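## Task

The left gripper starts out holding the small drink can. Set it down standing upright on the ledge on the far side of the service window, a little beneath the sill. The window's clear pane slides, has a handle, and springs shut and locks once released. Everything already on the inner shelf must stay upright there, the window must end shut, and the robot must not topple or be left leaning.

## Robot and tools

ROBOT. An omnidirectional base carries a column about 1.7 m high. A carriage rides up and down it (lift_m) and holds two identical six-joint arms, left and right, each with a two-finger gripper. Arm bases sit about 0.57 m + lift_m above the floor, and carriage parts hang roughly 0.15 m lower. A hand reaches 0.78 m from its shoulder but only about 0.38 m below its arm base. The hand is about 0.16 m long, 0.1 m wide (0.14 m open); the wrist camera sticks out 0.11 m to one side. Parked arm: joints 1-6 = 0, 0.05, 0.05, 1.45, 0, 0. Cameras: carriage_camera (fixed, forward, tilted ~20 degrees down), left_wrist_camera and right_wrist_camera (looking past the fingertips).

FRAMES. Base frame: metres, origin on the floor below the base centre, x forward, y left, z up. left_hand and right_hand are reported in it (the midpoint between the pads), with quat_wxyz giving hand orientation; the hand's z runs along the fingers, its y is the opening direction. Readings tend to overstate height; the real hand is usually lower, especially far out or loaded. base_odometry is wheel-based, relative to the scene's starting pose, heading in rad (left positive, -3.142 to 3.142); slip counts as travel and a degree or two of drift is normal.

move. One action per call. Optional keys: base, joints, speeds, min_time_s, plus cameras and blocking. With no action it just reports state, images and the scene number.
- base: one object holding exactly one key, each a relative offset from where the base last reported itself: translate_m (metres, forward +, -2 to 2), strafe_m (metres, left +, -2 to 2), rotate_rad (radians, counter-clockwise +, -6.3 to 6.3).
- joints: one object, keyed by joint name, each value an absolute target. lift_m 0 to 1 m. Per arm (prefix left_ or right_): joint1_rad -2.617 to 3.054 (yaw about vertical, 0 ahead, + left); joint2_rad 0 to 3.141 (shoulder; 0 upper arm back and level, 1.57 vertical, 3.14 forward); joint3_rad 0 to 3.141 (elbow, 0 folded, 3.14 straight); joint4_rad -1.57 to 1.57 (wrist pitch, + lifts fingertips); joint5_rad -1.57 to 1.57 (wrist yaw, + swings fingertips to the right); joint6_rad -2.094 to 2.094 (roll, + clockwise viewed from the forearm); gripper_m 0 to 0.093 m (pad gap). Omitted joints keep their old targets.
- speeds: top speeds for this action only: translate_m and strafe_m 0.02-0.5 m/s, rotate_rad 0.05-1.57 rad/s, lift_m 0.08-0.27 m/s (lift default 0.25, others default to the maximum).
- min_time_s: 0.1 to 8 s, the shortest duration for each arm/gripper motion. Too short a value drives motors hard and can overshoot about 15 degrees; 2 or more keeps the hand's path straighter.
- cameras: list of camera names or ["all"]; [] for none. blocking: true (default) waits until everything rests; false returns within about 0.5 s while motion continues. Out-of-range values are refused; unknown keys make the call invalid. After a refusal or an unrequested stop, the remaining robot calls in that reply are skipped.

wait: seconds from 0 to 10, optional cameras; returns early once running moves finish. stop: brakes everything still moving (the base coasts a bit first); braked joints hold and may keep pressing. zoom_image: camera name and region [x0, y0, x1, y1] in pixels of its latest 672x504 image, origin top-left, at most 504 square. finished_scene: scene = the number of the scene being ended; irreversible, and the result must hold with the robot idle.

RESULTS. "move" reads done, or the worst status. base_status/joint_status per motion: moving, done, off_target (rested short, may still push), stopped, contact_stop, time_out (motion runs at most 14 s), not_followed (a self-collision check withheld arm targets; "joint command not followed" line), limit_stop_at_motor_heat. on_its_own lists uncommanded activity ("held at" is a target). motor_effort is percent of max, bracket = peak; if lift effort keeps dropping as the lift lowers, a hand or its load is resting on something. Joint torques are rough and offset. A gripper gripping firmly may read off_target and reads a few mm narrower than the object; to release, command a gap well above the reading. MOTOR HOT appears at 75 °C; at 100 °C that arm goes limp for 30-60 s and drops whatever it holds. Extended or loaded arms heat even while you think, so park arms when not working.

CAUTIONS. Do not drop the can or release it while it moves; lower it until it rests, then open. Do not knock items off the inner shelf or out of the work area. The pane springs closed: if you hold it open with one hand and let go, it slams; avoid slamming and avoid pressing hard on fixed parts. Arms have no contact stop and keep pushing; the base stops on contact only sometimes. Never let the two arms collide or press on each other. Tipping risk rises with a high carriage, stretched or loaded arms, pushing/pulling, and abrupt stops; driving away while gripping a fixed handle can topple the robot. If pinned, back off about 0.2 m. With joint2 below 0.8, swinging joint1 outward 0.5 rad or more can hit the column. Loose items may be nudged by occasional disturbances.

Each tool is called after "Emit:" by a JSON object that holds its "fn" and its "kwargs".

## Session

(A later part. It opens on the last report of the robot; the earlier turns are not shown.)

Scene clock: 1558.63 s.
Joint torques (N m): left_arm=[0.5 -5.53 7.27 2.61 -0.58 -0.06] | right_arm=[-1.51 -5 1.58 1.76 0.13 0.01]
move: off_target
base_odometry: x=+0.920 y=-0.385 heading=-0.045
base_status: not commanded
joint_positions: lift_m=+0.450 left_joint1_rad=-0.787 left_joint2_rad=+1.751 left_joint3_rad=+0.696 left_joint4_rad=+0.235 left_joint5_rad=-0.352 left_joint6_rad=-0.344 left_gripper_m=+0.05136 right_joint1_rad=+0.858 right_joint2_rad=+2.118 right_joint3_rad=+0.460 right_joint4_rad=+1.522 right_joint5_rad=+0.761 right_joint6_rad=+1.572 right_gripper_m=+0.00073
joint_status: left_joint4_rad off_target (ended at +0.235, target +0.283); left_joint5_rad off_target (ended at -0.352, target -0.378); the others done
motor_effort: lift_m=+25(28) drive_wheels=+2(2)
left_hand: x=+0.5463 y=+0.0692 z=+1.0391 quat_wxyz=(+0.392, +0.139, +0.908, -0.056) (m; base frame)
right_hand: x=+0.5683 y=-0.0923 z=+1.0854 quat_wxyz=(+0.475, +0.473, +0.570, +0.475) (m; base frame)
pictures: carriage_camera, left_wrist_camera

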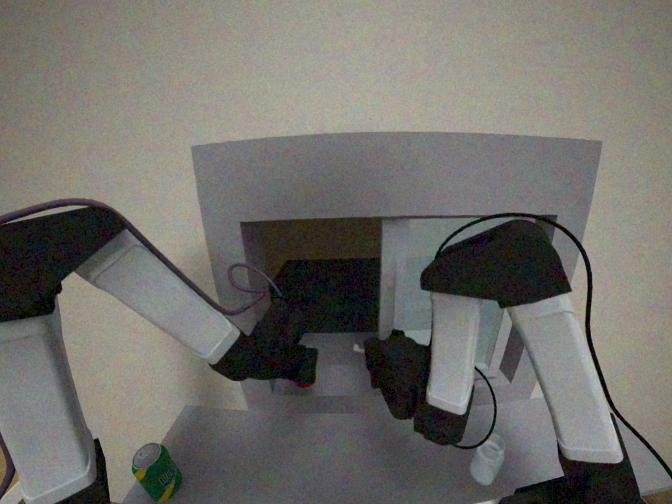

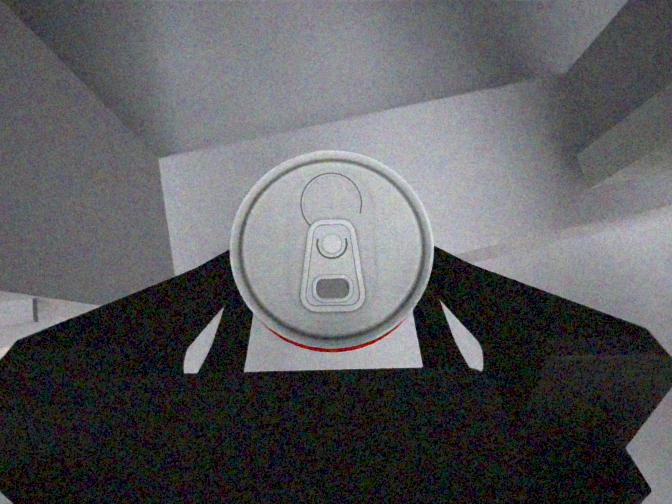

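Emit:
{"fn": "move", "kwargs": {"joints": {"left_joint1_rad": -0.666, "left_joint2_rad": 2.123, "left_joint3_rad": 1.210, "left_joint4_rad": 0.140, "left_joint5_rad": -0.335, "left_joint6_rad": -0.325}, "min_time_s": 2.5, "cameras": ["left_wrist_camera"]}}

Emit:
{"fn": "move", "kwargs": {"joints": {"left_joint1_rad": -0.583, "left_joint2_rad": 2.517, "left_joint3_rad": 1.882, "left_joint4_rad": -0.135, "left_joint5_rad": -0.302, "left_joint6_rad": -0.300}, "min_time_s": 2.5, "cameras": ["left_wrist_camera", "carriage_camera"]}}

Scene clock: 1578.77 s.
Joint torques (N m): left_arm=[0.43 -8.23 7.77 2.41 -0.19 0.23] | right_arm=[-1.51 -5 1.57 1.77 0.14 0.01]
move: done
base_odometry: x=+0.920 y=-0.385 heading=-0.045
base_status: not commanded
joint_positions: lift_m=+0.450 left_joint1_rad=-0.673 left_joint2_rad=+2.117 left_joint3_rad=+1.179 left_joint4_rad=+0.110 left_joint5_rad=-0.343 left_joint6_rad=-0.338 left_gripper_m=+0.05136 right_joint1_rad=+0.858 right_joint2_rad=+2.118 right_joint3_rad=+0.460 right_joint4_rad=+1.522 right_joint5_rad=+0.761 right_joint6_rad=+1.572 right_gripper_m=+0.00073
joint_status: all done
motor_effort: lift_m=+24(27) drive_wheels=+2(2)
left_hand: x=+0.6562 y=+0.0390 z=+1.0245 quat_wxyz=(+0.390, +0.092, +0.916, -0.034) (m; base frame)
right_hand: x=+0.5683 y=-0.0923 z=+1.0854 quat_wxyz=(+0.475, +0.473, +0.570, +0.475) (m; base frame)
pictures: left_wrist_camera

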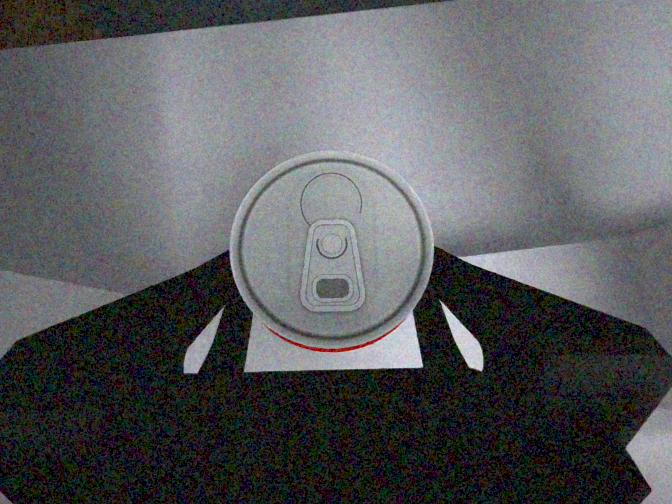

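Scene clock: 1581.57 s.
Joint torques (N m): left_arm=[0.55 -11.04 8.79 2.41 -0.17 0.22] | right_arm=[-1.5 -5 1.57 1.77 0.15 0.01]
move: done
base_odometry: x=+0.920 y=-0.385 heading=-0.045
base_status: not commanded
joint_positions: lift_m=+0.450 left_joint1_rad=-0.590 left_joint2_rad=+2.511 left_joint3_rad=+1.848 left_joint4_rad=-0.165 left_joint5_rad=-0.311 left_joint6_rad=-0.313 left_gripper_m=+0.05136 right_joint1_rad=+0.858 right_joint2_rad=+2.118 right_joint3_rad=+0.460 right_joint4_rad=+1.522 right_joint5_rad=+0.760 right_joint6_rad=+1.572 right_gripper_m=+0.00073
joint_status: all done
motor_effort: lift_m=+25(31) drive_wheels=+2(2)
left_hand: x=+0.7692 y=+0.0084 z=+1.0119 quat_wxyz=(+0.386, +0.071, +0.920, -0.027) (m; base frame)
right_hand: x=+0.5683 y=-0.0922 z=+1.0854 quat_wxyz=(+0.475, +0.473, +0.570, +0.475) (m; base frame)
pictures: carriage_camera, left_wrist_camera

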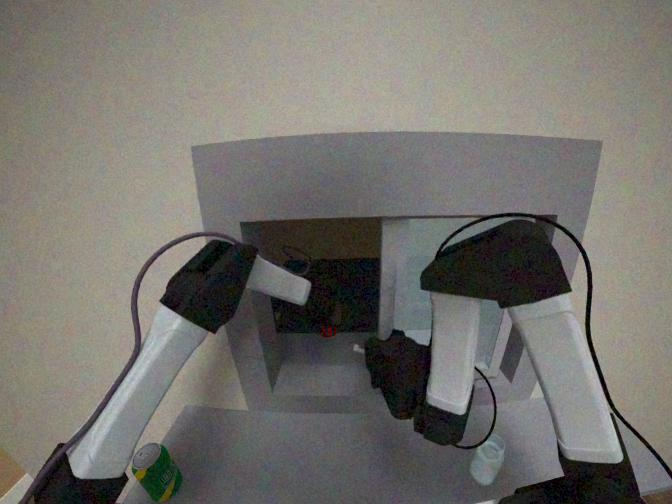

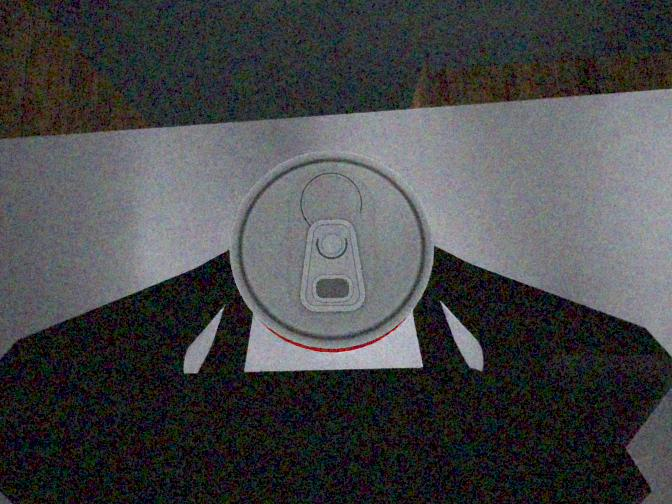

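Emit:
{"fn": "zoom_image", "kwargs": {"camera": "carriage_camera", "region": [230, 230, 400, 410]}}

Scaled by 2.800 from the camera's 672x504 image, which has a finer 960x720 frame.

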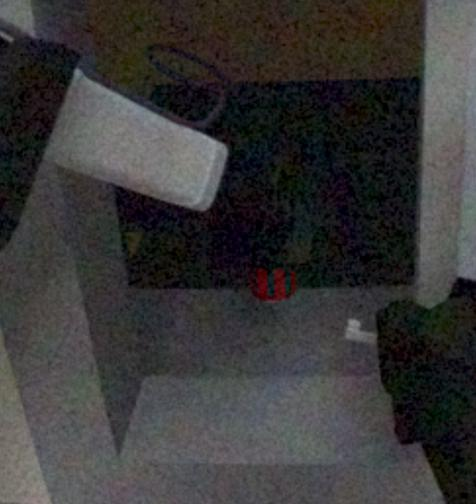

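Emit:
{"fn": "move", "kwargs": {"joints": {"left_joint1_rad": -0.546, "left_joint2_rad": 2.837, "left_joint3_rad": 2.227, "left_joint4_rad": -0.098, "left_joint5_rad": -0.284, "left_joint6_rad": -0.267}, "min_time_s": 2.5, "cameras": ["left_wrist_camera", "carriage_camera"]}}

Emit:
{"fn": "zoom_image", "kwargs": {"camera": "carriage_camera", "region": [230, 230, 400, 410]}}

Scene clock: 1656.70 s.
Joint torques (N m): left_arm=[0.47 -12.05 8.81 2.67 -0.13 0.22] | right_arm=[-1.51 -5 1.58 1.76 0.14 0.02]
move: off_target
base_odometry: x=+0.920 y=-0.385 heading=-0.045
base_status: not commanded
joint_positions: lift_m=+0.450 left_joint1_rad=-0.553 left_joint2_rad=+2.830 left_joint3_rad=+2.192 left_joint4_rad=-0.147 left_joint5_rad=-0.293 left_joint6_rad=-0.280 left_gripper_m=+0.05136 right_joint1_rad=+0.858 right_joint2_rad=+2.118 right_joint3_rad=+0.460 right_joint4_rad=+1.522 right_joint5_rad=+0.760 right_joint6_rad=+1.572 right_gripper_m=+0.00073
joint_status: left_joint4_rad off_target (ended at -0.147, target -0.098); the others done
motor_effort: lift_m=+25(28) drive_wheels=+2(2)
left_hand: x=+0.8198 y=+0.0009 z=+0.9491 quat_wxyz=(+0.401, +0.069, +0.913, -0.030) (m; base frame)
right_hand: x=+0.5683 y=-0.0922 z=+1.0854 quat_wxyz=(+0.475, +0.473, +0.570, +0.475) (m; base frame)
pictures: carriage_camera, left_wrist_camera

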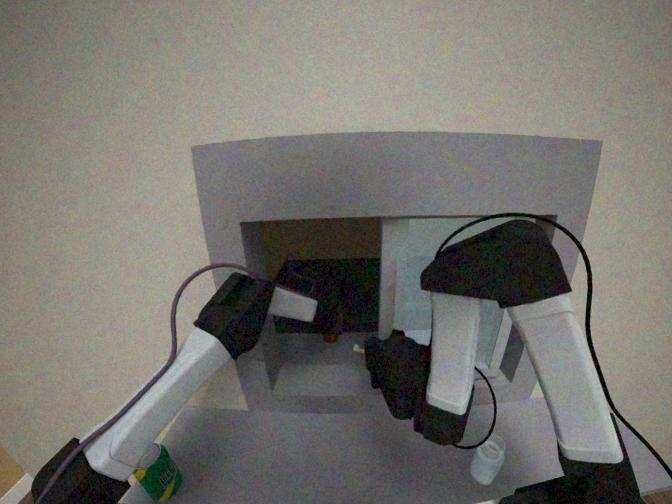

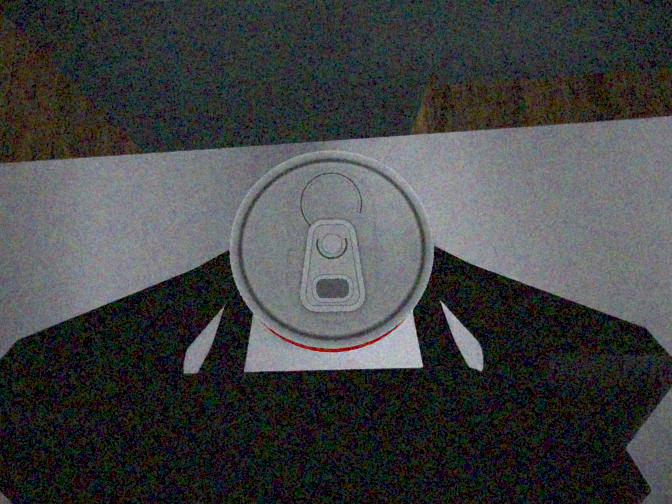

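Scaled by 2.800 from the camera's 672x504 image, which has a finer 960x720 frame.

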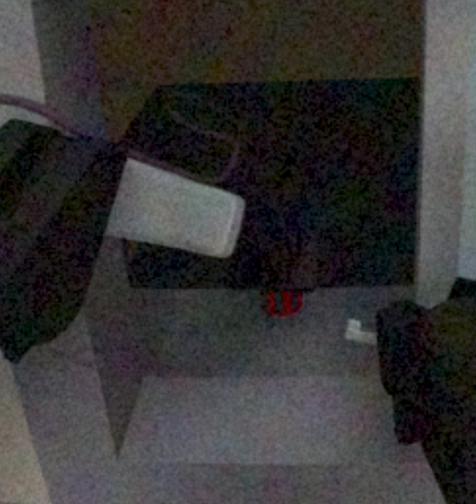

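Emit:
{"fn": "move", "kwargs": {"joints": {"left_joint1_rad": -0.546, "left_joint2_rad": 2.885, "left_joint3_rad": 2.240, "left_joint4_rad": -0.062, "left_joint5_rad": -0.284, "left_joint6_rad": -0.267}, "min_time_s": 1.2, "cameras": []}}

Emit:
{"fn": "move", "kwargs": {"joints": {"left_joint1_rad": -0.546, "left_joint2_rad": 2.923, "left_joint3_rad": 2.256, "left_joint4_rad": -0.039, "left_joint5_rad": -0.284, "left_joint6_rad": -0.267}, "min_time_s": 1.2, "cameras": ["carriage_camera"]}}

Emit:
{"fn": "zoom_image", "kwargs": {"camera": "carriage_camera", "region": [230, 230, 400, 410]}}

Scene clock: 1680.13 s.
Joint torques (N m): left_arm=[0.51 -12.16 8.81 2.72 -0.13 0.18] | right_arm=[-1.5 -5 1.58 1.76 0.15 0.01]
move: off_target
base_odometry: x=+0.920 y=-0.385 heading=-0.045
base_status: not commanded
joint_positions: lift_m=+0.450 left_joint1_rad=-0.553 left_joint2_rad=+2.879 left_joint3_rad=+2.205 left_joint4_rad=-0.111 left_joint5_rad=-0.293 left_joint6_rad=-0.280 left_gripper_m=+0.05136 right_joint1_rad=+0.858 right_joint2_rad=+2.118 right_joint3_rad=+0.460 right_joint4_rad=+1.522 right_joint5_rad=+0.760 right_joint6_rad=+1.572 right_gripper_m=+0.00073
joint_status: left_joint4_rad off_target (ended at -0.111, target -0.062); the others done
motor_effort: lift_m=+27(28) drive_wheels=+2(2)
left_hand: x=+0.8200 y=+0.0008 z=+0.9291 quat_wxyz=(+0.401, +0.069, +0.913, -0.030) (m; base frame)
right_hand: x=+0.5683 y=-0.0922 z=+1.0854 quat_wxyz=(+0.475, +0.473, +0.570, +0.475) (m; base frame)
pictures: none
No camera images: "cameras" was empty.

Scene clock: 1681.63 s.
Joint torques (N m): left_arm=[0.51 -12.21 8.76 2.69 -0.14 0.21] | right_arm=[-1.52 -4.98 1.58 1.76 0.14 0.01]
move: off_target
base_odometry: x=+0.920 y=-0.385 heading=-0.045
base_status: not commanded
joint_positions: lift_m=+0.450 left_joint1_rad=-0.553 left_joint2_rad=+2.917 left_joint3_rad=+2.221 left_joint4_rad=-0.088 left_joint5_rad=-0.293 left_joint6_rad=-0.280 left_gripper_m=+0.05136 right_joint1_rad=+0.858 right_joint2_rad=+2.118 right_joint3_rad=+0.460 right_joint4_rad=+1.522 right_joint5_rad=+0.760 right_joint6_rad=+1.572 right_gripper_m=+0.00073
joint_status: left_joint4_rad off_target (ended at -0.088, target -0.039); the others done
motor_effort: lift_m=+25(28) drive_wheels=+2(2)
left_hand: x=+0.8202 y=+0.0007 z=+0.9144 quat_wxyz=(+0.402, +0.069, +0.913, -0.030) (m; base frame)
right_hand: x=+0.5683 y=-0.0922 z=+1.0854 quat_wxyz=(+0.475, +0.473, +0.570, +0.475) (m; base frame)
pictures: carriage_camera

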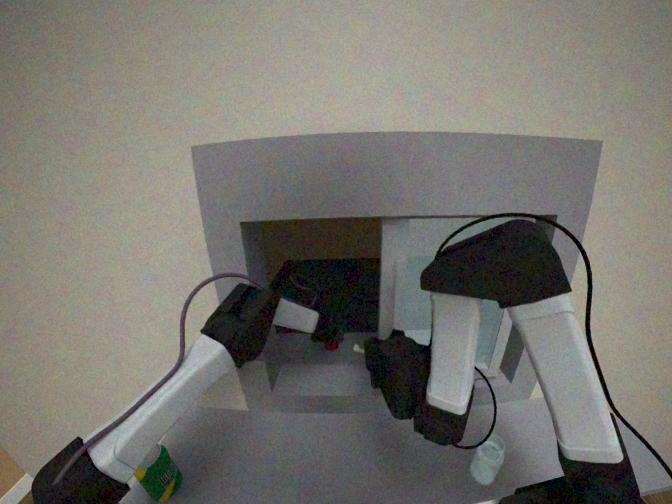

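Scaled by 2.800 from the camera's 672x504 image, which has a finer 960x720 frame.

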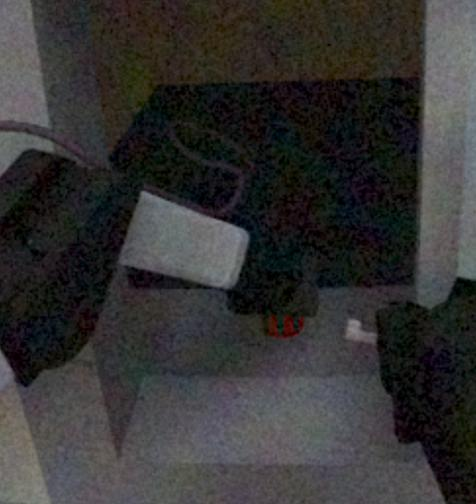

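Emit:
{"fn": "move", "kwargs": {"joints": {"left_joint1_rad": -0.546, "left_joint2_rad": 2.964, "left_joint3_rad": 2.278, "left_joint4_rad": -0.020, "left_joint5_rad": -0.284, "left_joint6_rad": -0.267}, "min_time_s": 1.2, "cameras": []}}

Emit:
{"fn": "move", "kwargs": {"joints": {"left_joint1_rad": -0.546, "left_joint2_rad": 2.993, "left_joint3_rad": 2.295, "left_joint4_rad": -0.009, "left_joint5_rad": -0.284, "left_joint6_rad": -0.267}, "min_time_s": 1.2, "cameras": ["carriage_camera", "left_wrist_camera"]}}

Emit:
{"fn": "zoom_image", "kwargs": {"camera": "carriage_camera", "region": [230, 230, 400, 410]}}

Scene clock: 1690.37 s.
Joint torques (N m): left_arm=[0.53 -12.25 8.75 2.71 -0.14 0.24] | right_arm=[-1.5 -4.98 1.58 1.76 0.15 0.01]
move: off_target
base_odometry: x=+0.920 y=-0.385 heading=-0.045
base_status: not commanded
joint_positions: lift_m=+0.450 left_joint1_rad=-0.553 left_joint2_rad=+2.957 left_joint3_rad=+2.244 left_joint4_rad=-0.069 left_joint5_rad=-0.292 left_joint6_rad=-0.280 left_gripper_m=+0.05136 right_joint1_rad=+0.858 right_joint2_rad=+2.118 right_joint3_rad=+0.460 right_joint4_rad=+1.522 right_joint5_rad=+0.760 right_joint6_rad=+1.572 right_gripper_m=+0.00073
joint_status: left_joint4_rad off_target (ended at -0.069, target -0.020); the others done
motor_effort: lift_m=+27(28) drive_wheels=+2(2)
left_hand: x=+0.8205 y=+0.0004 z=+0.9002 quat_wxyz=(+0.402, +0.069, +0.913, -0.031) (m; base frame)
right_hand: x=+0.5683 y=-0.0922 z=+1.0854 quat_wxyz=(+0.475, +0.473, +0.570, +0.475) (m; base frame)
pictures: none
No camera images: "cameras" was empty.

Scene clock: 1691.87 s.
Joint torques (N m): left_arm=[0.46 -11.74 8.24 2.56 -0.16 0.21] | right_arm=[-1.51 -4.98 1.58 1.77 0.15 0.01]
move: done
base_odometry: x=+0.920 y=-0.385 heading=-0.045
base_status: not commanded
joint_positions: lift_m=+0.450 left_joint1_rad=-0.553 left_joint2_rad=+2.980 left_joint3_rad=+2.265 left_joint4_rad=-0.045 left_joint5_rad=-0.292 left_joint6_rad=-0.279 left_gripper_m=+0.05136 right_joint1_rad=+0.858 right_joint2_rad=+2.118 right_joint3_rad=+0.460 right_joint4_rad=+1.522 right_joint5_rad=+0.760 right_joint6_rad=+1.572 right_gripper_m=+0.00073
joint_status: all done
motor_effort: lift_m=+26(28) drive_wheels=+2(2)
left_hand: x=+0.8244 y=-0.0020 z=+0.8978 quat_wxyz=(+0.411, +0.067, +0.908, -0.035) (m; base frame)
right_hand: x=+0.5683 y=-0.0922 z=+1.0854 quat_wxyz=(+0.475, +0.473, +0.570, +0.475) (m; base frame)
pictures: carriage_camera, left_wrist_camera

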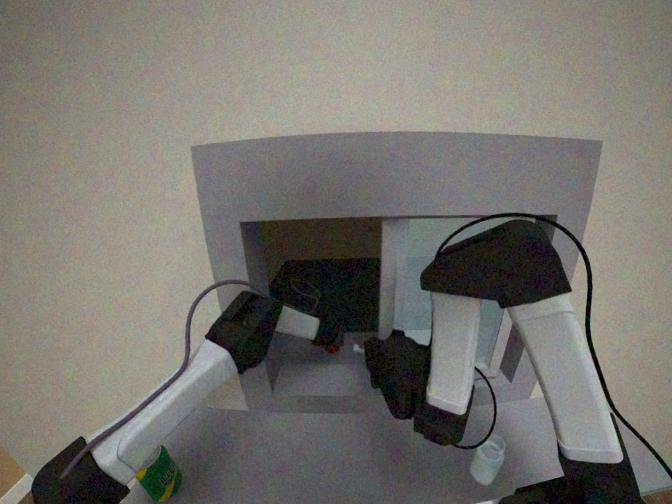

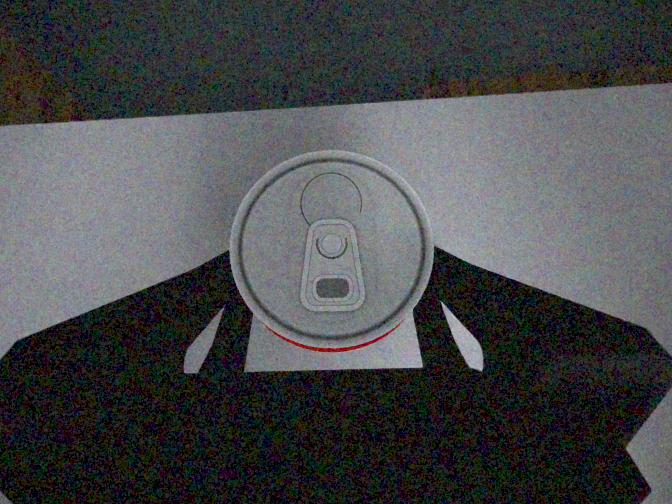

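Scaled by 2.800 from the camera's 672x504 image, which has a finer 960x720 frame.

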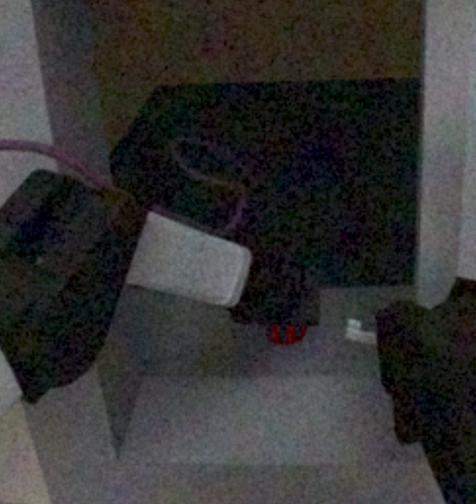

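Emit:
{"fn": "move", "kwargs": {"joints": {"left_gripper_m": 0.060}, "min_time_s": 1.5, "cameras": ["left_wrist_camera"]}}

Emit:
{"fn": "move", "kwargs": {"joints": {"left_gripper_m": 0.088}, "min_time_s": 1.5, "cameras": ["left_wrist_camera"]}}

Scene clock: 1724.63 s.
Joint torques (N m): left_arm=[0.47 -11.75 7.86 2.4 -0.14 0.2] | right_arm=[-1.51 -5 1.58 1.77 0.15 0.01]
move: done
base_odometry: x=+0.920 y=-0.385 heading=-0.045
base_status: not commanded
joint_positions: lift_m=+0.450 left_joint1_rad=-0.553 left_joint2_rad=+2.980 left_joint3_rad=+2.270 left_joint4_rad=-0.026 left_joint5_rad=-0.292 left_joint6_rad=-0.279 left_gripper_m=+0.05994 right_joint1_rad=+0.858 right_joint2_rad=+2.118 right_joint3_rad=+0.460 right_joint4_rad=+1.522 right_joint5_rad=+0.760 right_joint6_rad=+1.572 right_gripper_m=+0.00073
joint_status: all done
motor_effort: lift_m=+27(29) drive_wheels=+2(2)
left_hand: x=+0.8283 y=-0.0044 z=+0.9031 quat_wxyz=(+0.421, +0.065, +0.904, -0.040) (m; base frame)
right_hand: x=+0.5683 y=-0.0922 z=+1.0854 quat_wxyz=(+0.475, +0.473, +0.570, +0.475) (m; base frame)
pictures: left_wrist_camera

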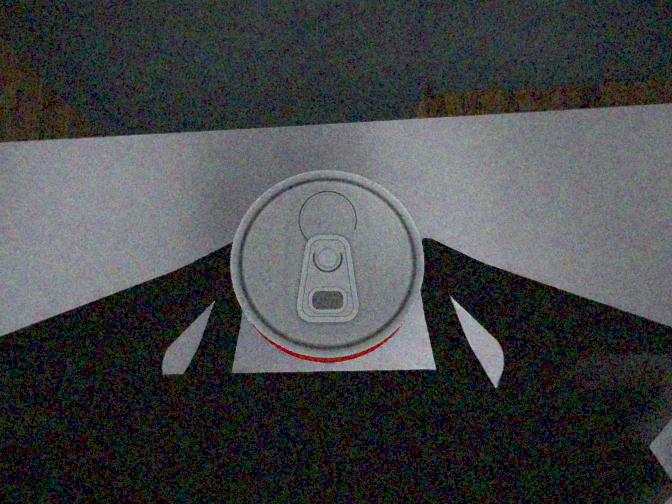

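Scene clock: 1726.43 s.
Joint torques (N m): left_arm=[0.57 -11.78 7.84 2.42 -0.11 0.26] | right_arm=[-1.5 -5.01 1.58 1.76 0.15 0.01]
move: done
base_odometry: x=+0.920 y=-0.385 heading=-0.045
base_status: not commanded
joint_positions: lift_m=+0.450 left_joint1_rad=-0.553 left_joint2_rad=+2.980 left_joint3_rad=+2.270 left_joint4_rad=-0.025 left_joint5_rad=-0.292 left_joint6_rad=-0.279 left_gripper_m=+0.08790 right_joint1_rad=+0.858 right_joint2_rad=+2.118 right_joint3_rad=+0.460 right_joint4_rad=+1.522 right_joint5_rad=+0.760 right_joint6_rad=+1.572 right_gripper_m=+0.00073
joint_status: all done
motor_effort: lift_m=+25(28) drive_wheels=+2(2)
left_hand: x=+0.8283 y=-0.0044 z=+0.9032 quat_wxyz=(+0.421, +0.065, +0.904, -0.040) (m; base frame)
right_hand: x=+0.5683 y=-0.0922 z=+1.0854 quat_wxyz=(+0.475, +0.473, +0.570, +0.475) (m; base frame)
pictures: left_wrist_camera

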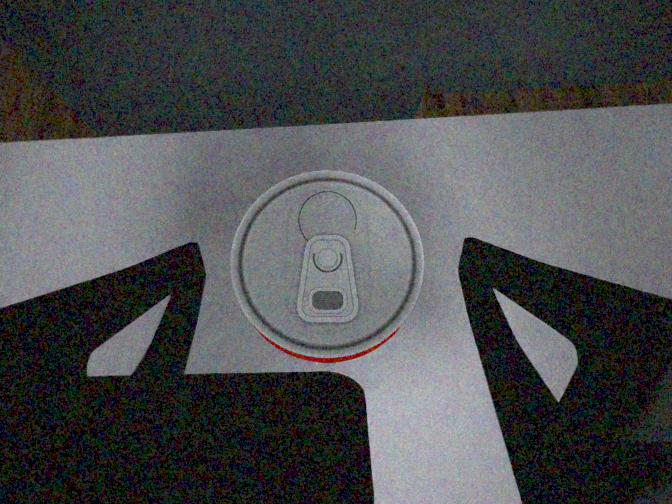

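Emit:
{"fn": "move", "kwargs": {"joints": {"left_joint2_rad": 2.925}, "min_time_s": 1.2, "cameras": []}}

Emit:
{"fn": "move", "kwargs": {"joints": {"left_joint1_rad": -0.586, "left_joint2_rad": 2.678, "left_joint3_rad": 1.911, "left_joint4_rad": 0.045, "left_joint5_rad": -0.338, "left_joint6_rad": -0.313}, "min_time_s": 2, "cameras": ["left_wrist_camera"]}}

Emit:
{"fn": "move", "kwargs": {"joints": {"left_joint1_rad": -0.629, "left_joint2_rad": 2.435, "left_joint3_rad": 1.601, "left_joint4_rad": 0.103, "left_joint5_rad": -0.367, "left_joint6_rad": -0.345}, "min_time_s": 2, "cameras": ["left_wrist_camera", "carriage_camera"]}}

Scene clock: 1745.10 s.
Joint torques (N m): left_arm=[0.53 -17.16 7.91 2.42 -0.14 0.2] | right_arm=[-1.51 -5 1.59 1.76 0.15 0.01]
move: done
base_odometry: x=+0.920 y=-0.385 heading=-0.045
base_status: not commanded
joint_positions: lift_m=+0.450 left_joint1_rad=-0.553 left_joint2_rad=+2.980 left_joint3_rad=+2.270 left_joint4_rad=-0.025 left_joint5_rad=-0.292 left_joint6_rad=-0.279 left_gripper_m=+0.08790 right_joint1_rad=+0.858 right_joint2_rad=+2.118 right_joint3_rad=+0.460 right_joint4_rad=+1.522 right_joint5_rad=+0.760 right_joint6_rad=+1.572 right_gripper_m=+0.00073
joint_status: all done
motor_effort: lift_m=+26(28) drive_wheels=+2(2)
left_hand: x=+0.8283 y=-0.0044 z=+0.9032 quat_wxyz=(+0.421, +0.065, +0.904, -0.040) (m; base frame)
right_hand: x=+0.5683 y=-0.0922 z=+1.0854 quat_wxyz=(+0.475, +0.473, +0.570, +0.475) (m; base frame)
pictures: none
No camera images: "cameras" was empty.

Scene clock: 1747.40 s.
Joint torques (N m): left_arm=[-0.84 -16.65 5.14 2.31 -0.47 -0.05] | right_arm=[-1.52 -4.97 1.58 1.77 0.15 0.01]
move: done
base_odometry: x=+0.920 y=-0.385 heading=-0.045
base_status: not commanded
joint_positions: lift_m=+0.450 left_joint1_rad=-0.579 left_joint2_rad=+2.736 left_joint3_rad=+1.914 left_joint4_rad=+0.028 left_joint5_rad=-0.321 left_joint6_rad=-0.300 left_gripper_m=+0.08790 right_joint1_rad=+0.858 right_joint2_rad=+2.118 right_joint3_rad=+0.460 right_joint4_rad=+1.522 right_joint5_rad=+0.760 right_joint6_rad=+1.572 right_gripper_m=+0.00073
joint_status: all done
motor_effort: lift_m=+25(29) drive_wheels=+2(2)
left_hand: x=+0.7863 y=+0.0068 z=+0.9313 quat_wxyz=(+0.401, +0.067, +0.913, -0.026) (m; base frame)
right_hand: x=+0.5683 y=-0.0922 z=+1.0854 quat_wxyz=(+0.475, +0.473, +0.570, +0.475) (m; base frame)
pictures: left_wrist_camera

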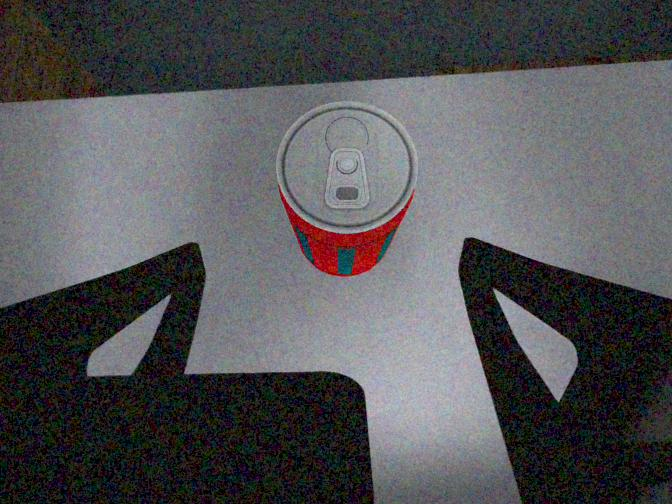

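Scene clock: 1749.70 s.
Joint torques (N m): left_arm=[-0.88 -15.15 4.94 2.31 -0.45 -0.1] | right_arm=[-1.51 -5 1.58 1.77 0.15 0.01]
move: done
base_odometry: x=+0.920 y=-0.385 heading=-0.045
base_status: not commanded
joint_positions: lift_m=+0.450 left_joint1_rad=-0.622 left_joint2_rad=+2.488 left_joint3_rad=+1.604 left_joint4_rad=+0.087 left_joint5_rad=-0.350 left_joint6_rad=-0.332 left_gripper_m=+0.08790 right_joint1_rad=+0.858 right_joint2_rad=+2.118 right_joint3_rad=+0.460 right_joint4_rad=+1.522 right_joint5_rad=+0.760 right_joint6_rad=+1.572 right_gripper_m=+0.00073
joint_status: all done
motor_effort: lift_m=+26(27) drive_wheels=+2(2)
left_hand: x=+0.7400 y=+0.0123 z=+0.9756 quat_wxyz=(+0.404, +0.067, +0.912, -0.028) (m; base frame)
right_hand: x=+0.5683 y=-0.0922 z=+1.0853 quat_wxyz=(+0.475, +0.473, +0.570, +0.475) (m; base frame)
pictures: carriage_camera, left_wrist_camera

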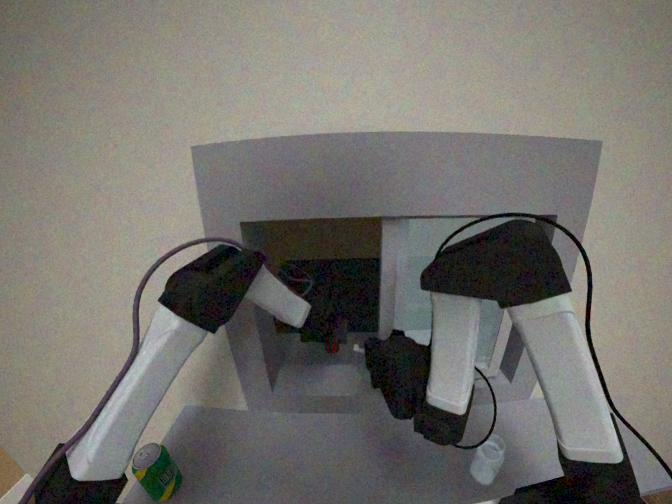

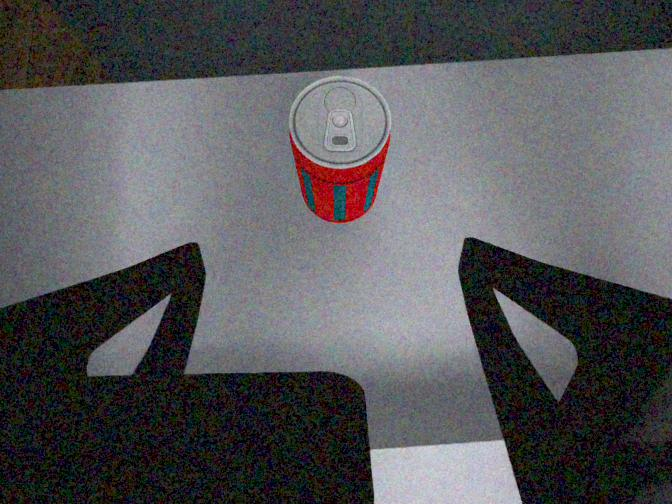

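Emit:
{"fn": "move", "kwargs": {"joints": {"left_joint1_rad": -0.680, "left_joint2_rad": 2.064, "left_joint3_rad": 1.178, "left_joint4_rad": 0.155, "left_joint5_rad": -0.360, "left_joint6_rad": -0.345, "left_gripper_m": 0.03}, "min_time_s": 1.8, "cameras": []}}

Emit:
{"fn": "move", "kwargs": {"joints": {"left_joint1_rad": -0.794, "left_joint2_rad": 1.697, "left_joint3_rad": 0.707, "left_joint4_rad": 0.255, "left_joint5_rad": -0.370, "left_joint6_rad": -0.357}, "min_time_s": 1.8, "cameras": []}}

Emit:
{"fn": "move", "kwargs": {"joints": {"left_joint1_rad": -0.872, "left_joint2_rad": 0.955, "left_joint3_rad": 0.484, "left_joint4_rad": -0.280, "left_joint5_rad": -0.330, "left_joint6_rad": -0.320}, "min_time_s": 1.8, "cameras": []}}

Emit:
{"fn": "move", "kwargs": {"joints": {"left_joint1_rad": 0.200, "left_joint2_rad": 0.640, "left_joint3_rad": 0.754, "left_joint4_rad": -0.880, "left_joint5_rad": 0.0, "left_joint6_rad": 0.0}, "min_time_s": 2.5, "cameras": ["carriage_camera", "right_wrist_camera"]}}

Scene clock: 1766.13 s.
Joint torques (N m): left_arm=[-0.87 -12.22 4.82 2.33 -0.39 -0.07] | right_arm=[-1.5 -5 1.58 1.77 0.15 0.01]
move: done
base_odometry: x=+0.920 y=-0.385 heading=-0.045
base_status: not commanded
joint_positions: lift_m=+0.450 left_joint1_rad=-0.673 left_joint2_rad=+2.107 left_joint3_rad=+1.181 left_joint4_rad=+0.138 left_joint5_rad=-0.350 left_joint6_rad=-0.332 left_gripper_m=+0.03009 right_joint1_rad=+0.858 right_joint2_rad=+2.118 right_joint3_rad=+0.460 right_joint4_rad=+1.522 right_joint5_rad=+0.760 right_joint6_rad=+1.572 right_gripper_m=+0.00073
joint_status: all done
motor_effort: lift_m=+28(28) drive_wheels=+2(2)
left_hand: x=+0.6617 y=+0.0358 z=+1.0351 quat_wxyz=(+0.407, +0.089, +0.908, -0.040) (m; base frame)
right_hand: x=+0.5683 y=-0.0922 z=+1.0852 quat_wxyz=(+0.475, +0.473, +0.570, +0.475) (m; base frame)
pictures: none
No camera images: "cameras" was empty.

Scene clock: 1768.23 s.
Joint torques (N m): left_arm=[-0.7 -8.36 4.52 2.34 -0.47 -0.09] | right_arm=[-1.52 -5 1.58 1.78 0.15 0.01]
move: done
base_odometry: x=+0.920 y=-0.385 heading=-0.045
base_status: not commanded
joint_positions: lift_m=+0.450 left_joint1_rad=-0.787 left_joint2_rad=+1.728 left_joint3_rad=+0.710 left_joint4_rad=+0.238 left_joint5_rad=-0.353 left_joint6_rad=-0.344 left_gripper_m=+0.03009 right_joint1_rad=+0.858 right_joint2_rad=+2.118 right_joint3_rad=+0.460 right_joint4_rad=+1.521 right_joint5_rad=+0.760 right_joint6_rad=+1.572 right_gripper_m=+0.00073
joint_status: all done
motor_effort: lift_m=+25(28) drive_wheels=+2(2)
left_hand: x=+0.5517 y=+0.0640 z=+1.0531 quat_wxyz=(+0.407, +0.134, +0.901, -0.067) (m; base frame)
right_hand: x=+0.5682 y=-0.0922 z=+1.0851 quat_wxyz=(+0.475, +0.473, +0.571, +0.474) (m; base frame)
pictures: none
No camera images: "cameras" was empty.

Scene clock: 1770.37 s.
Joint torques (N m): left_arm=[-0.83 -2.61 5.82 2.19 -0.07 0.21] | right_arm=[-1.5 -5 1.59 1.79 0.15 0.01]
move: done
base_odometry: x=+0.920 y=-0.385 heading=-0.045
base_status: not commanded
joint_positions: lift_m=+0.450 left_joint1_rad=-0.865 left_joint2_rad=+0.967 left_joint3_rad=+0.487 left_joint4_rad=-0.278 left_joint5_rad=-0.346 left_joint6_rad=-0.333 left_gripper_m=+0.03009 right_joint1_rad=+0.858 right_joint2_rad=+2.118 right_joint3_rad=+0.460 right_joint4_rad=+1.520 right_joint5_rad=+0.760 right_joint6_rad=+1.572 right_gripper_m=+0.00073
joint_status: all done
motor_effort: lift_m=+25(28) drive_wheels=+2(2)
left_hand: x=+0.4514 y=+0.1313 z=+1.1301 quat_wxyz=(+0.411, +0.172, +0.891, -0.089) (m; base frame)
right_hand: x=+0.5682 y=-0.0923 z=+1.0849 quat_wxyz=(+0.475, +0.473, +0.571, +0.474) (m; base frame)
pictures: none
No camera images: "cameras" was empty.

Scene clock: 1773.17 s.
Joint torques (N m): left_arm=[0.55 -0.2 8.09 2.17 0.1 0.2] | right_arm=[-1.5 -5.01 1.58 1.79 0.15 0.01]
move: done
base_odometry: x=+0.920 y=-0.385 heading=-0.045
base_status: not commanded
joint_positions: lift_m=+0.450 left_joint1_rad=+0.193 left_joint2_rad=+0.646 left_joint3_rad=+0.729 left_joint4_rad=-0.879 left_joint5_rad=-0.017 left_joint6_rad=-0.013 left_gripper_m=+0.03009 right_joint1_rad=+0.858 right_joint2_rad=+2.118 right_joint3_rad=+0.460 right_joint4_rad=+1.520 right_joint5_rad=+0.760 right_joint6_rad=+1.572 right_gripper_m=+0.00073
joint_status: all done
motor_effort: lift_m=+26(28) drive_wheels=+2(2)
left_hand: x=+0.4370 y=+0.3573 z=+1.1981 quat_wxyz=(+0.376, -0.099, +0.921, +0.042) (m; base frame)
right_hand: x=+0.5682 y=-0.0923 z=+1.0849 quat_wxyz=(+0.475, +0.473, +0.571, +0.474) (m; base frame)
pictures: carriage_camera, right_wrist_camera

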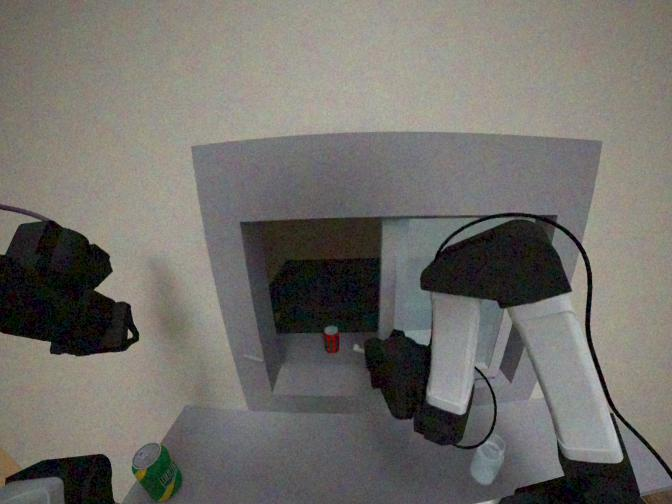

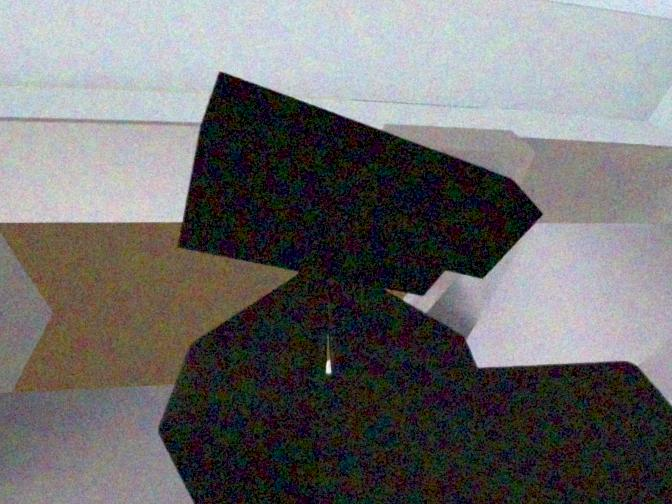

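Emit:
{"fn": "move", "kwargs": {"joints": {"right_joint1_rad": 0.940, "right_joint2_rad": 2.246, "right_joint3_rad": 0.629, "right_joint4_rad": 1.555, "right_joint5_rad": 0.857, "right_joint6_rad": 1.58}, "min_time_s": 2, "cameras": []}}

Emit:
{"fn": "move", "kwargs": {"joints": {"right_joint1_rad": 1.037, "right_joint2_rad": 2.355, "right_joint3_rad": 0.808, "right_joint4_rad": 1.562, "right_joint5_rad": 0.952, "right_joint6_rad": 1.58}, "min_time_s": 2, "cameras": ["right_wrist_camera"]}}

Emit:
{"fn": "move", "kwargs": {"joints": {"right_joint1_rad": 1.107, "right_joint2_rad": 2.413, "right_joint3_rad": 1.002, "right_joint4_rad": 1.410, "right_joint5_rad": 1.022, "right_joint6_rad": 1.58}, "min_time_s": 2, "cameras": []}}

Emit:
{"fn": "move", "kwargs": {"joints": {"right_joint1_rad": 1.165, "right_joint2_rad": 2.490, "right_joint3_rad": 1.216, "right_joint4_rad": 1.273, "right_joint5_rad": 1.080, "right_joint6_rad": 1.58}, "min_time_s": 2, "cameras": ["right_wrist_camera"]}}

Scene clock: 1799.37 s.
Joint torques (N m): left_arm=[0.58 -0.2 8.03 2.18 0.09 0.2] | right_arm=[0.01 -5.61 3.95 1.95 0.29 0.01]
move: off_target
base_odometry: x=+0.920 y=-0.385 heading=-0.045
base_status: not commanded
joint_positions: lift_m=+0.450 left_joint1_rad=+0.193 left_joint2_rad=+0.646 left_joint3_rad=+0.729 left_joint4_rad=-0.880 left_joint5_rad=-0.016 left_joint6_rad=-0.013 left_gripper_m=+0.03009 right_joint1_rad=+0.938 right_joint2_rad=+2.230 right_joint3_rad=+0.614 right_joint4_rad=+1.548 right_joint5_rad=+0.831 right_joint6_rad=+1.572 right_gripper_m=+0.00073
joint_status: right_joint5_rad off_target (ended at +0.831, target +0.857); the others done
motor_effort: lift_m=+26(28) drive_wheels=+2(2)
left_hand: x=+0.4368 y=+0.3571 z=+1.1979 quat_wxyz=(+0.375, -0.098, +0.921, +0.041) (m; base frame)
right_hand: x=+0.5727 y=-0.0480 z=+1.0843 quat_wxyz=(+0.474, +0.470, +0.549, +0.502) (m; base frame)
pictures: none
No camera images: "cameras" was empty.

Scene clock: 1801.67 s.
Joint torques (N m): left_arm=[0.51 -0.2 8.02 2.19 0.13 0.21] | right_arm=[-0.02 -6.34 4.25 1.84 0.25 0.01]
move: off_target
base_odometry: x=+0.920 y=-0.385 heading=-0.045
base_status: not commanded
joint_positions: lift_m=+0.450 left_joint1_rad=+0.193 left_joint2_rad=+0.646 left_joint3_rad=+0.729 left_joint4_rad=-0.880 left_joint5_rad=-0.016 left_joint6_rad=-0.013 left_gripper_m=+0.03009 right_joint1_rad=+1.035 right_joint2_rad=+2.337 right_joint3_rad=+0.793 right_joint4_rad=+1.557 right_joint5_rad=+0.924 right_joint6_rad=+1.572 right_gripper_m=+0.00073
joint_status: right_joint5_rad off_target (ended at +0.924, target +0.952); the others done
motor_effort: lift_m=+27(28) drive_wheels=+2(2)
left_hand: x=+0.4368 y=+0.3571 z=+1.1979 quat_wxyz=(+0.375, -0.098, +0.921, +0.041) (m; base frame)
right_hand: x=+0.5681 y=+0.0029 z=+1.0854 quat_wxyz=(+0.470, +0.473, +0.522, +0.532) (m; base frame)
pictures: right_wrist_camera

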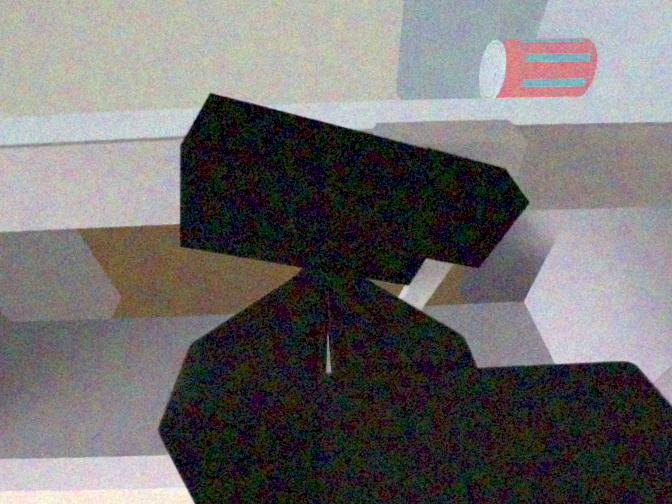

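Scene clock: 1803.97 s.
Joint torques (N m): left_arm=[0.57 -0.23 8.1 2.17 0.09 0.2] | right_arm=[-0.05 -7.09 5.03 1.57 0.24 0.01]
move: off_target
base_odometry: x=+0.920 y=-0.385 heading=-0.045
base_status: not commanded
joint_positions: lift_m=+0.450 left_joint1_rad=+0.193 left_joint2_rad=+0.646 left_joint3_rad=+0.729 left_joint4_rad=-0.880 left_joint5_rad=-0.016 left_joint6_rad=-0.013 left_gripper_m=+0.03009 right_joint1_rad=+1.106 right_joint2_rad=+2.394 right_joint3_rad=+0.985 right_joint4_rad=+1.426 right_joint5_rad=+0.995 right_joint6_rad=+1.572 right_gripper_m=+0.00073
joint_status: right_joint5_rad off_target (ended at +0.995, target +1.022); the others done
motor_effort: lift_m=+24(29) drive_wheels=+2(2)
left_hand: x=+0.4368 y=+0.3571 z=+1.1978 quat_wxyz=(+0.375, -0.098, +0.921, +0.041) (m; base frame)
right_hand: x=+0.5660 y=+0.0526 z=+1.0865 quat_wxyz=(+0.469, +0.473, +0.521, +0.533) (m; base frame)
pictures: none
No camera images: "cameras" was empty.

Scene clock: 1806.27 s.
Joint torques (N m): left_arm=[0.57 -0.2 8.06 2.19 0.09 0.2] | right_arm=[-0.05 -7.92 5.81 1.54 0.25 0.01]
move: off_target
base_odometry: x=+0.920 y=-0.385 heading=-0.045
base_status: not commanded
joint_positions: lift_m=+0.450 left_joint1_rad=+0.193 left_joint2_rad=+0.646 left_joint3_rad=+0.729 left_joint4_rad=-0.880 left_joint5_rad=-0.016 left_joint6_rad=-0.013 left_gripper_m=+0.03009 right_joint1_rad=+1.164 right_joint2_rad=+2.469 right_joint3_rad=+1.196 right_joint4_rad=+1.288 right_joint5_rad=+1.053 right_joint6_rad=+1.572 right_gripper_m=+0.00073
joint_status: right_joint5_rad off_target (ended at +1.053, target +1.080); the others done
motor_effort: lift_m=+26(28) drive_wheels=+2(2)
left_hand: x=+0.4368 y=+0.3571 z=+1.1978 quat_wxyz=(+0.375, -0.098, +0.921, +0.041) (m; base frame)
right_hand: x=+0.5629 y=+0.1021 z=+1.0864 quat_wxyz=(+0.469, +0.474, +0.522, +0.532) (m; base frame)
pictures: right_wrist_camera

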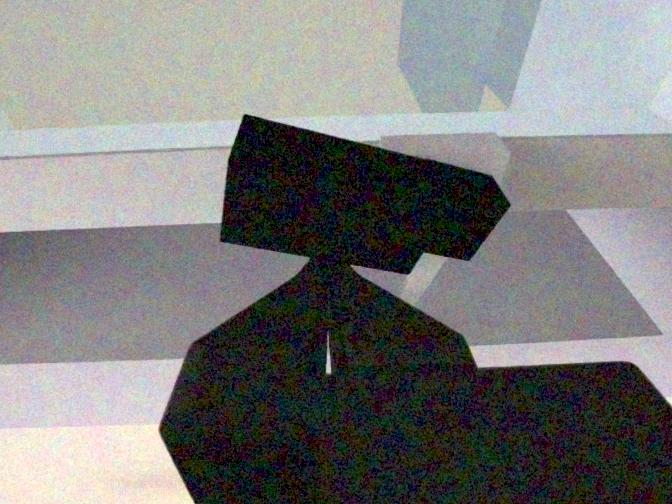

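Emit:
{"fn": "move", "kwargs": {"joints": {"right_joint1_rad": 1.204, "right_joint2_rad": 2.570, "right_joint3_rad": 1.417, "right_joint4_rad": 1.152, "right_joint5_rad": 1.085, "right_joint6_rad": 1.58}, "min_time_s": 2, "cameras": ["right_wrist_camera"]}}

Emit:
{"fn": "move", "kwargs": {"joints": {"right_joint1_rad": 1.250, "right_joint2_rad": 2.658, "right_joint3_rad": 1.626, "right_joint4_rad": 1.031, "right_joint5_rad": 1.041, "right_joint6_rad": 1.58}, "min_time_s": 2.5, "cameras": ["right_wrist_camera"]}}

Scene clock: 1814.03 s.
Joint torques (N m): left_arm=[0.51 -0.24 8.02 2.19 0.1 0.2] | right_arm=[0.02 -8.68 6.49 1.55 0.21 0]
move: done
base_odometry: x=+0.920 y=-0.385 heading=-0.045
base_status: not commanded
joint_positions: lift_m=+0.450 left_joint1_rad=+0.193 left_joint2_rad=+0.646 left_joint3_rad=+0.729 left_joint4_rad=-0.880 left_joint5_rad=-0.016 left_joint6_rad=-0.013 left_gripper_m=+0.03009 right_joint1_rad=+1.202 right_joint2_rad=+2.549 right_joint3_rad=+1.395 right_joint4_rad=+1.166 right_joint5_rad=+1.062 right_joint6_rad=+1.572 right_gripper_m=+0.00073
joint_status: all done
motor_effort: lift_m=+25(29) drive_wheels=+2(2)
left_hand: x=+0.4368 y=+0.3571 z=+1.1978 quat_wxyz=(+0.375, -0.098, +0.921, +0.041) (m; base frame)
right_hand: x=+0.5605 y=+0.1480 z=+1.0860 quat_wxyz=(+0.462, +0.466, +0.529, +0.538) (m; base frame)
pictures: right_wrist_camera

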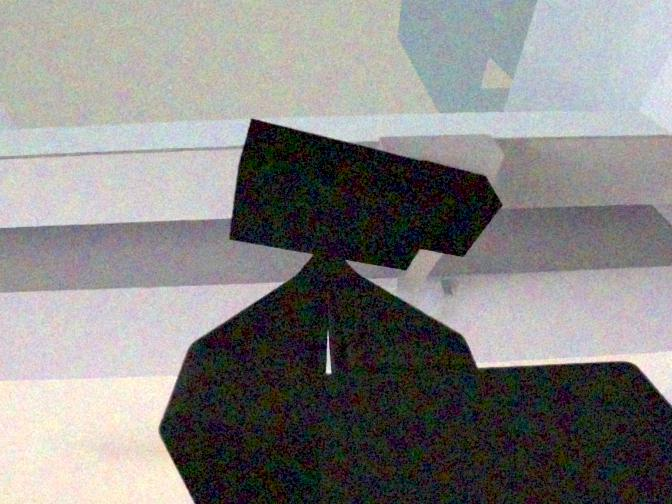

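Scene clock: 1816.83 s.
Joint torques (N m): left_arm=[0.61 -0.2 8.02 2.18 0.1 0.21] | right_arm=[0.62 -9.58 7.41 1.65 -0.08 0]
move: done
base_odometry: x=+0.920 y=-0.385 heading=-0.045
base_status: not commanded
joint_positions: lift_m=+0.450 left_joint1_rad=+0.193 left_joint2_rad=+0.646 left_joint3_rad=+0.729 left_joint4_rad=-0.880 left_joint5_rad=-0.016 left_joint6_rad=-0.013 left_gripper_m=+0.03009 right_joint1_rad=+1.241 right_joint2_rad=+2.638 right_joint3_rad=+1.598 right_joint4_rad=+1.037 right_joint5_rad=+1.049 right_joint6_rad=+1.572 right_gripper_m=+0.00073
joint_status: all done
motor_effort: lift_m=+26(29) drive_wheels=+2(2)
left_hand: x=+0.4368 y=+0.3571 z=+1.1978 quat_wxyz=(+0.375, -0.098, +0.921, +0.041) (m; base frame)
right_hand: x=+0.5530 y=+0.1951 z=+1.0822 quat_wxyz=(+0.450, +0.450, +0.546, +0.545) (m; base frame)
pictures: right_wrist_camera

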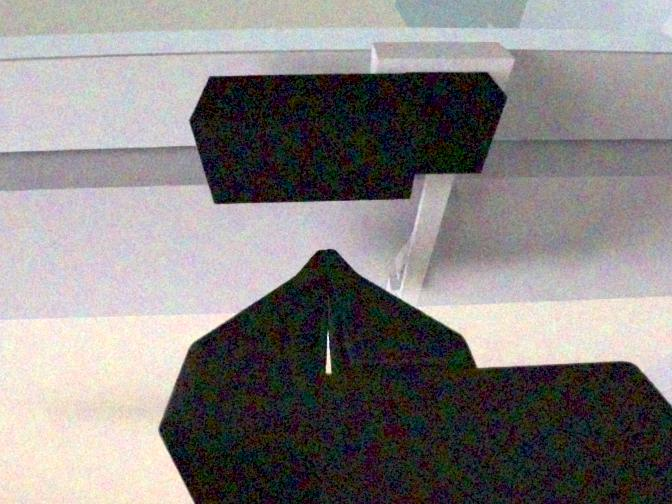

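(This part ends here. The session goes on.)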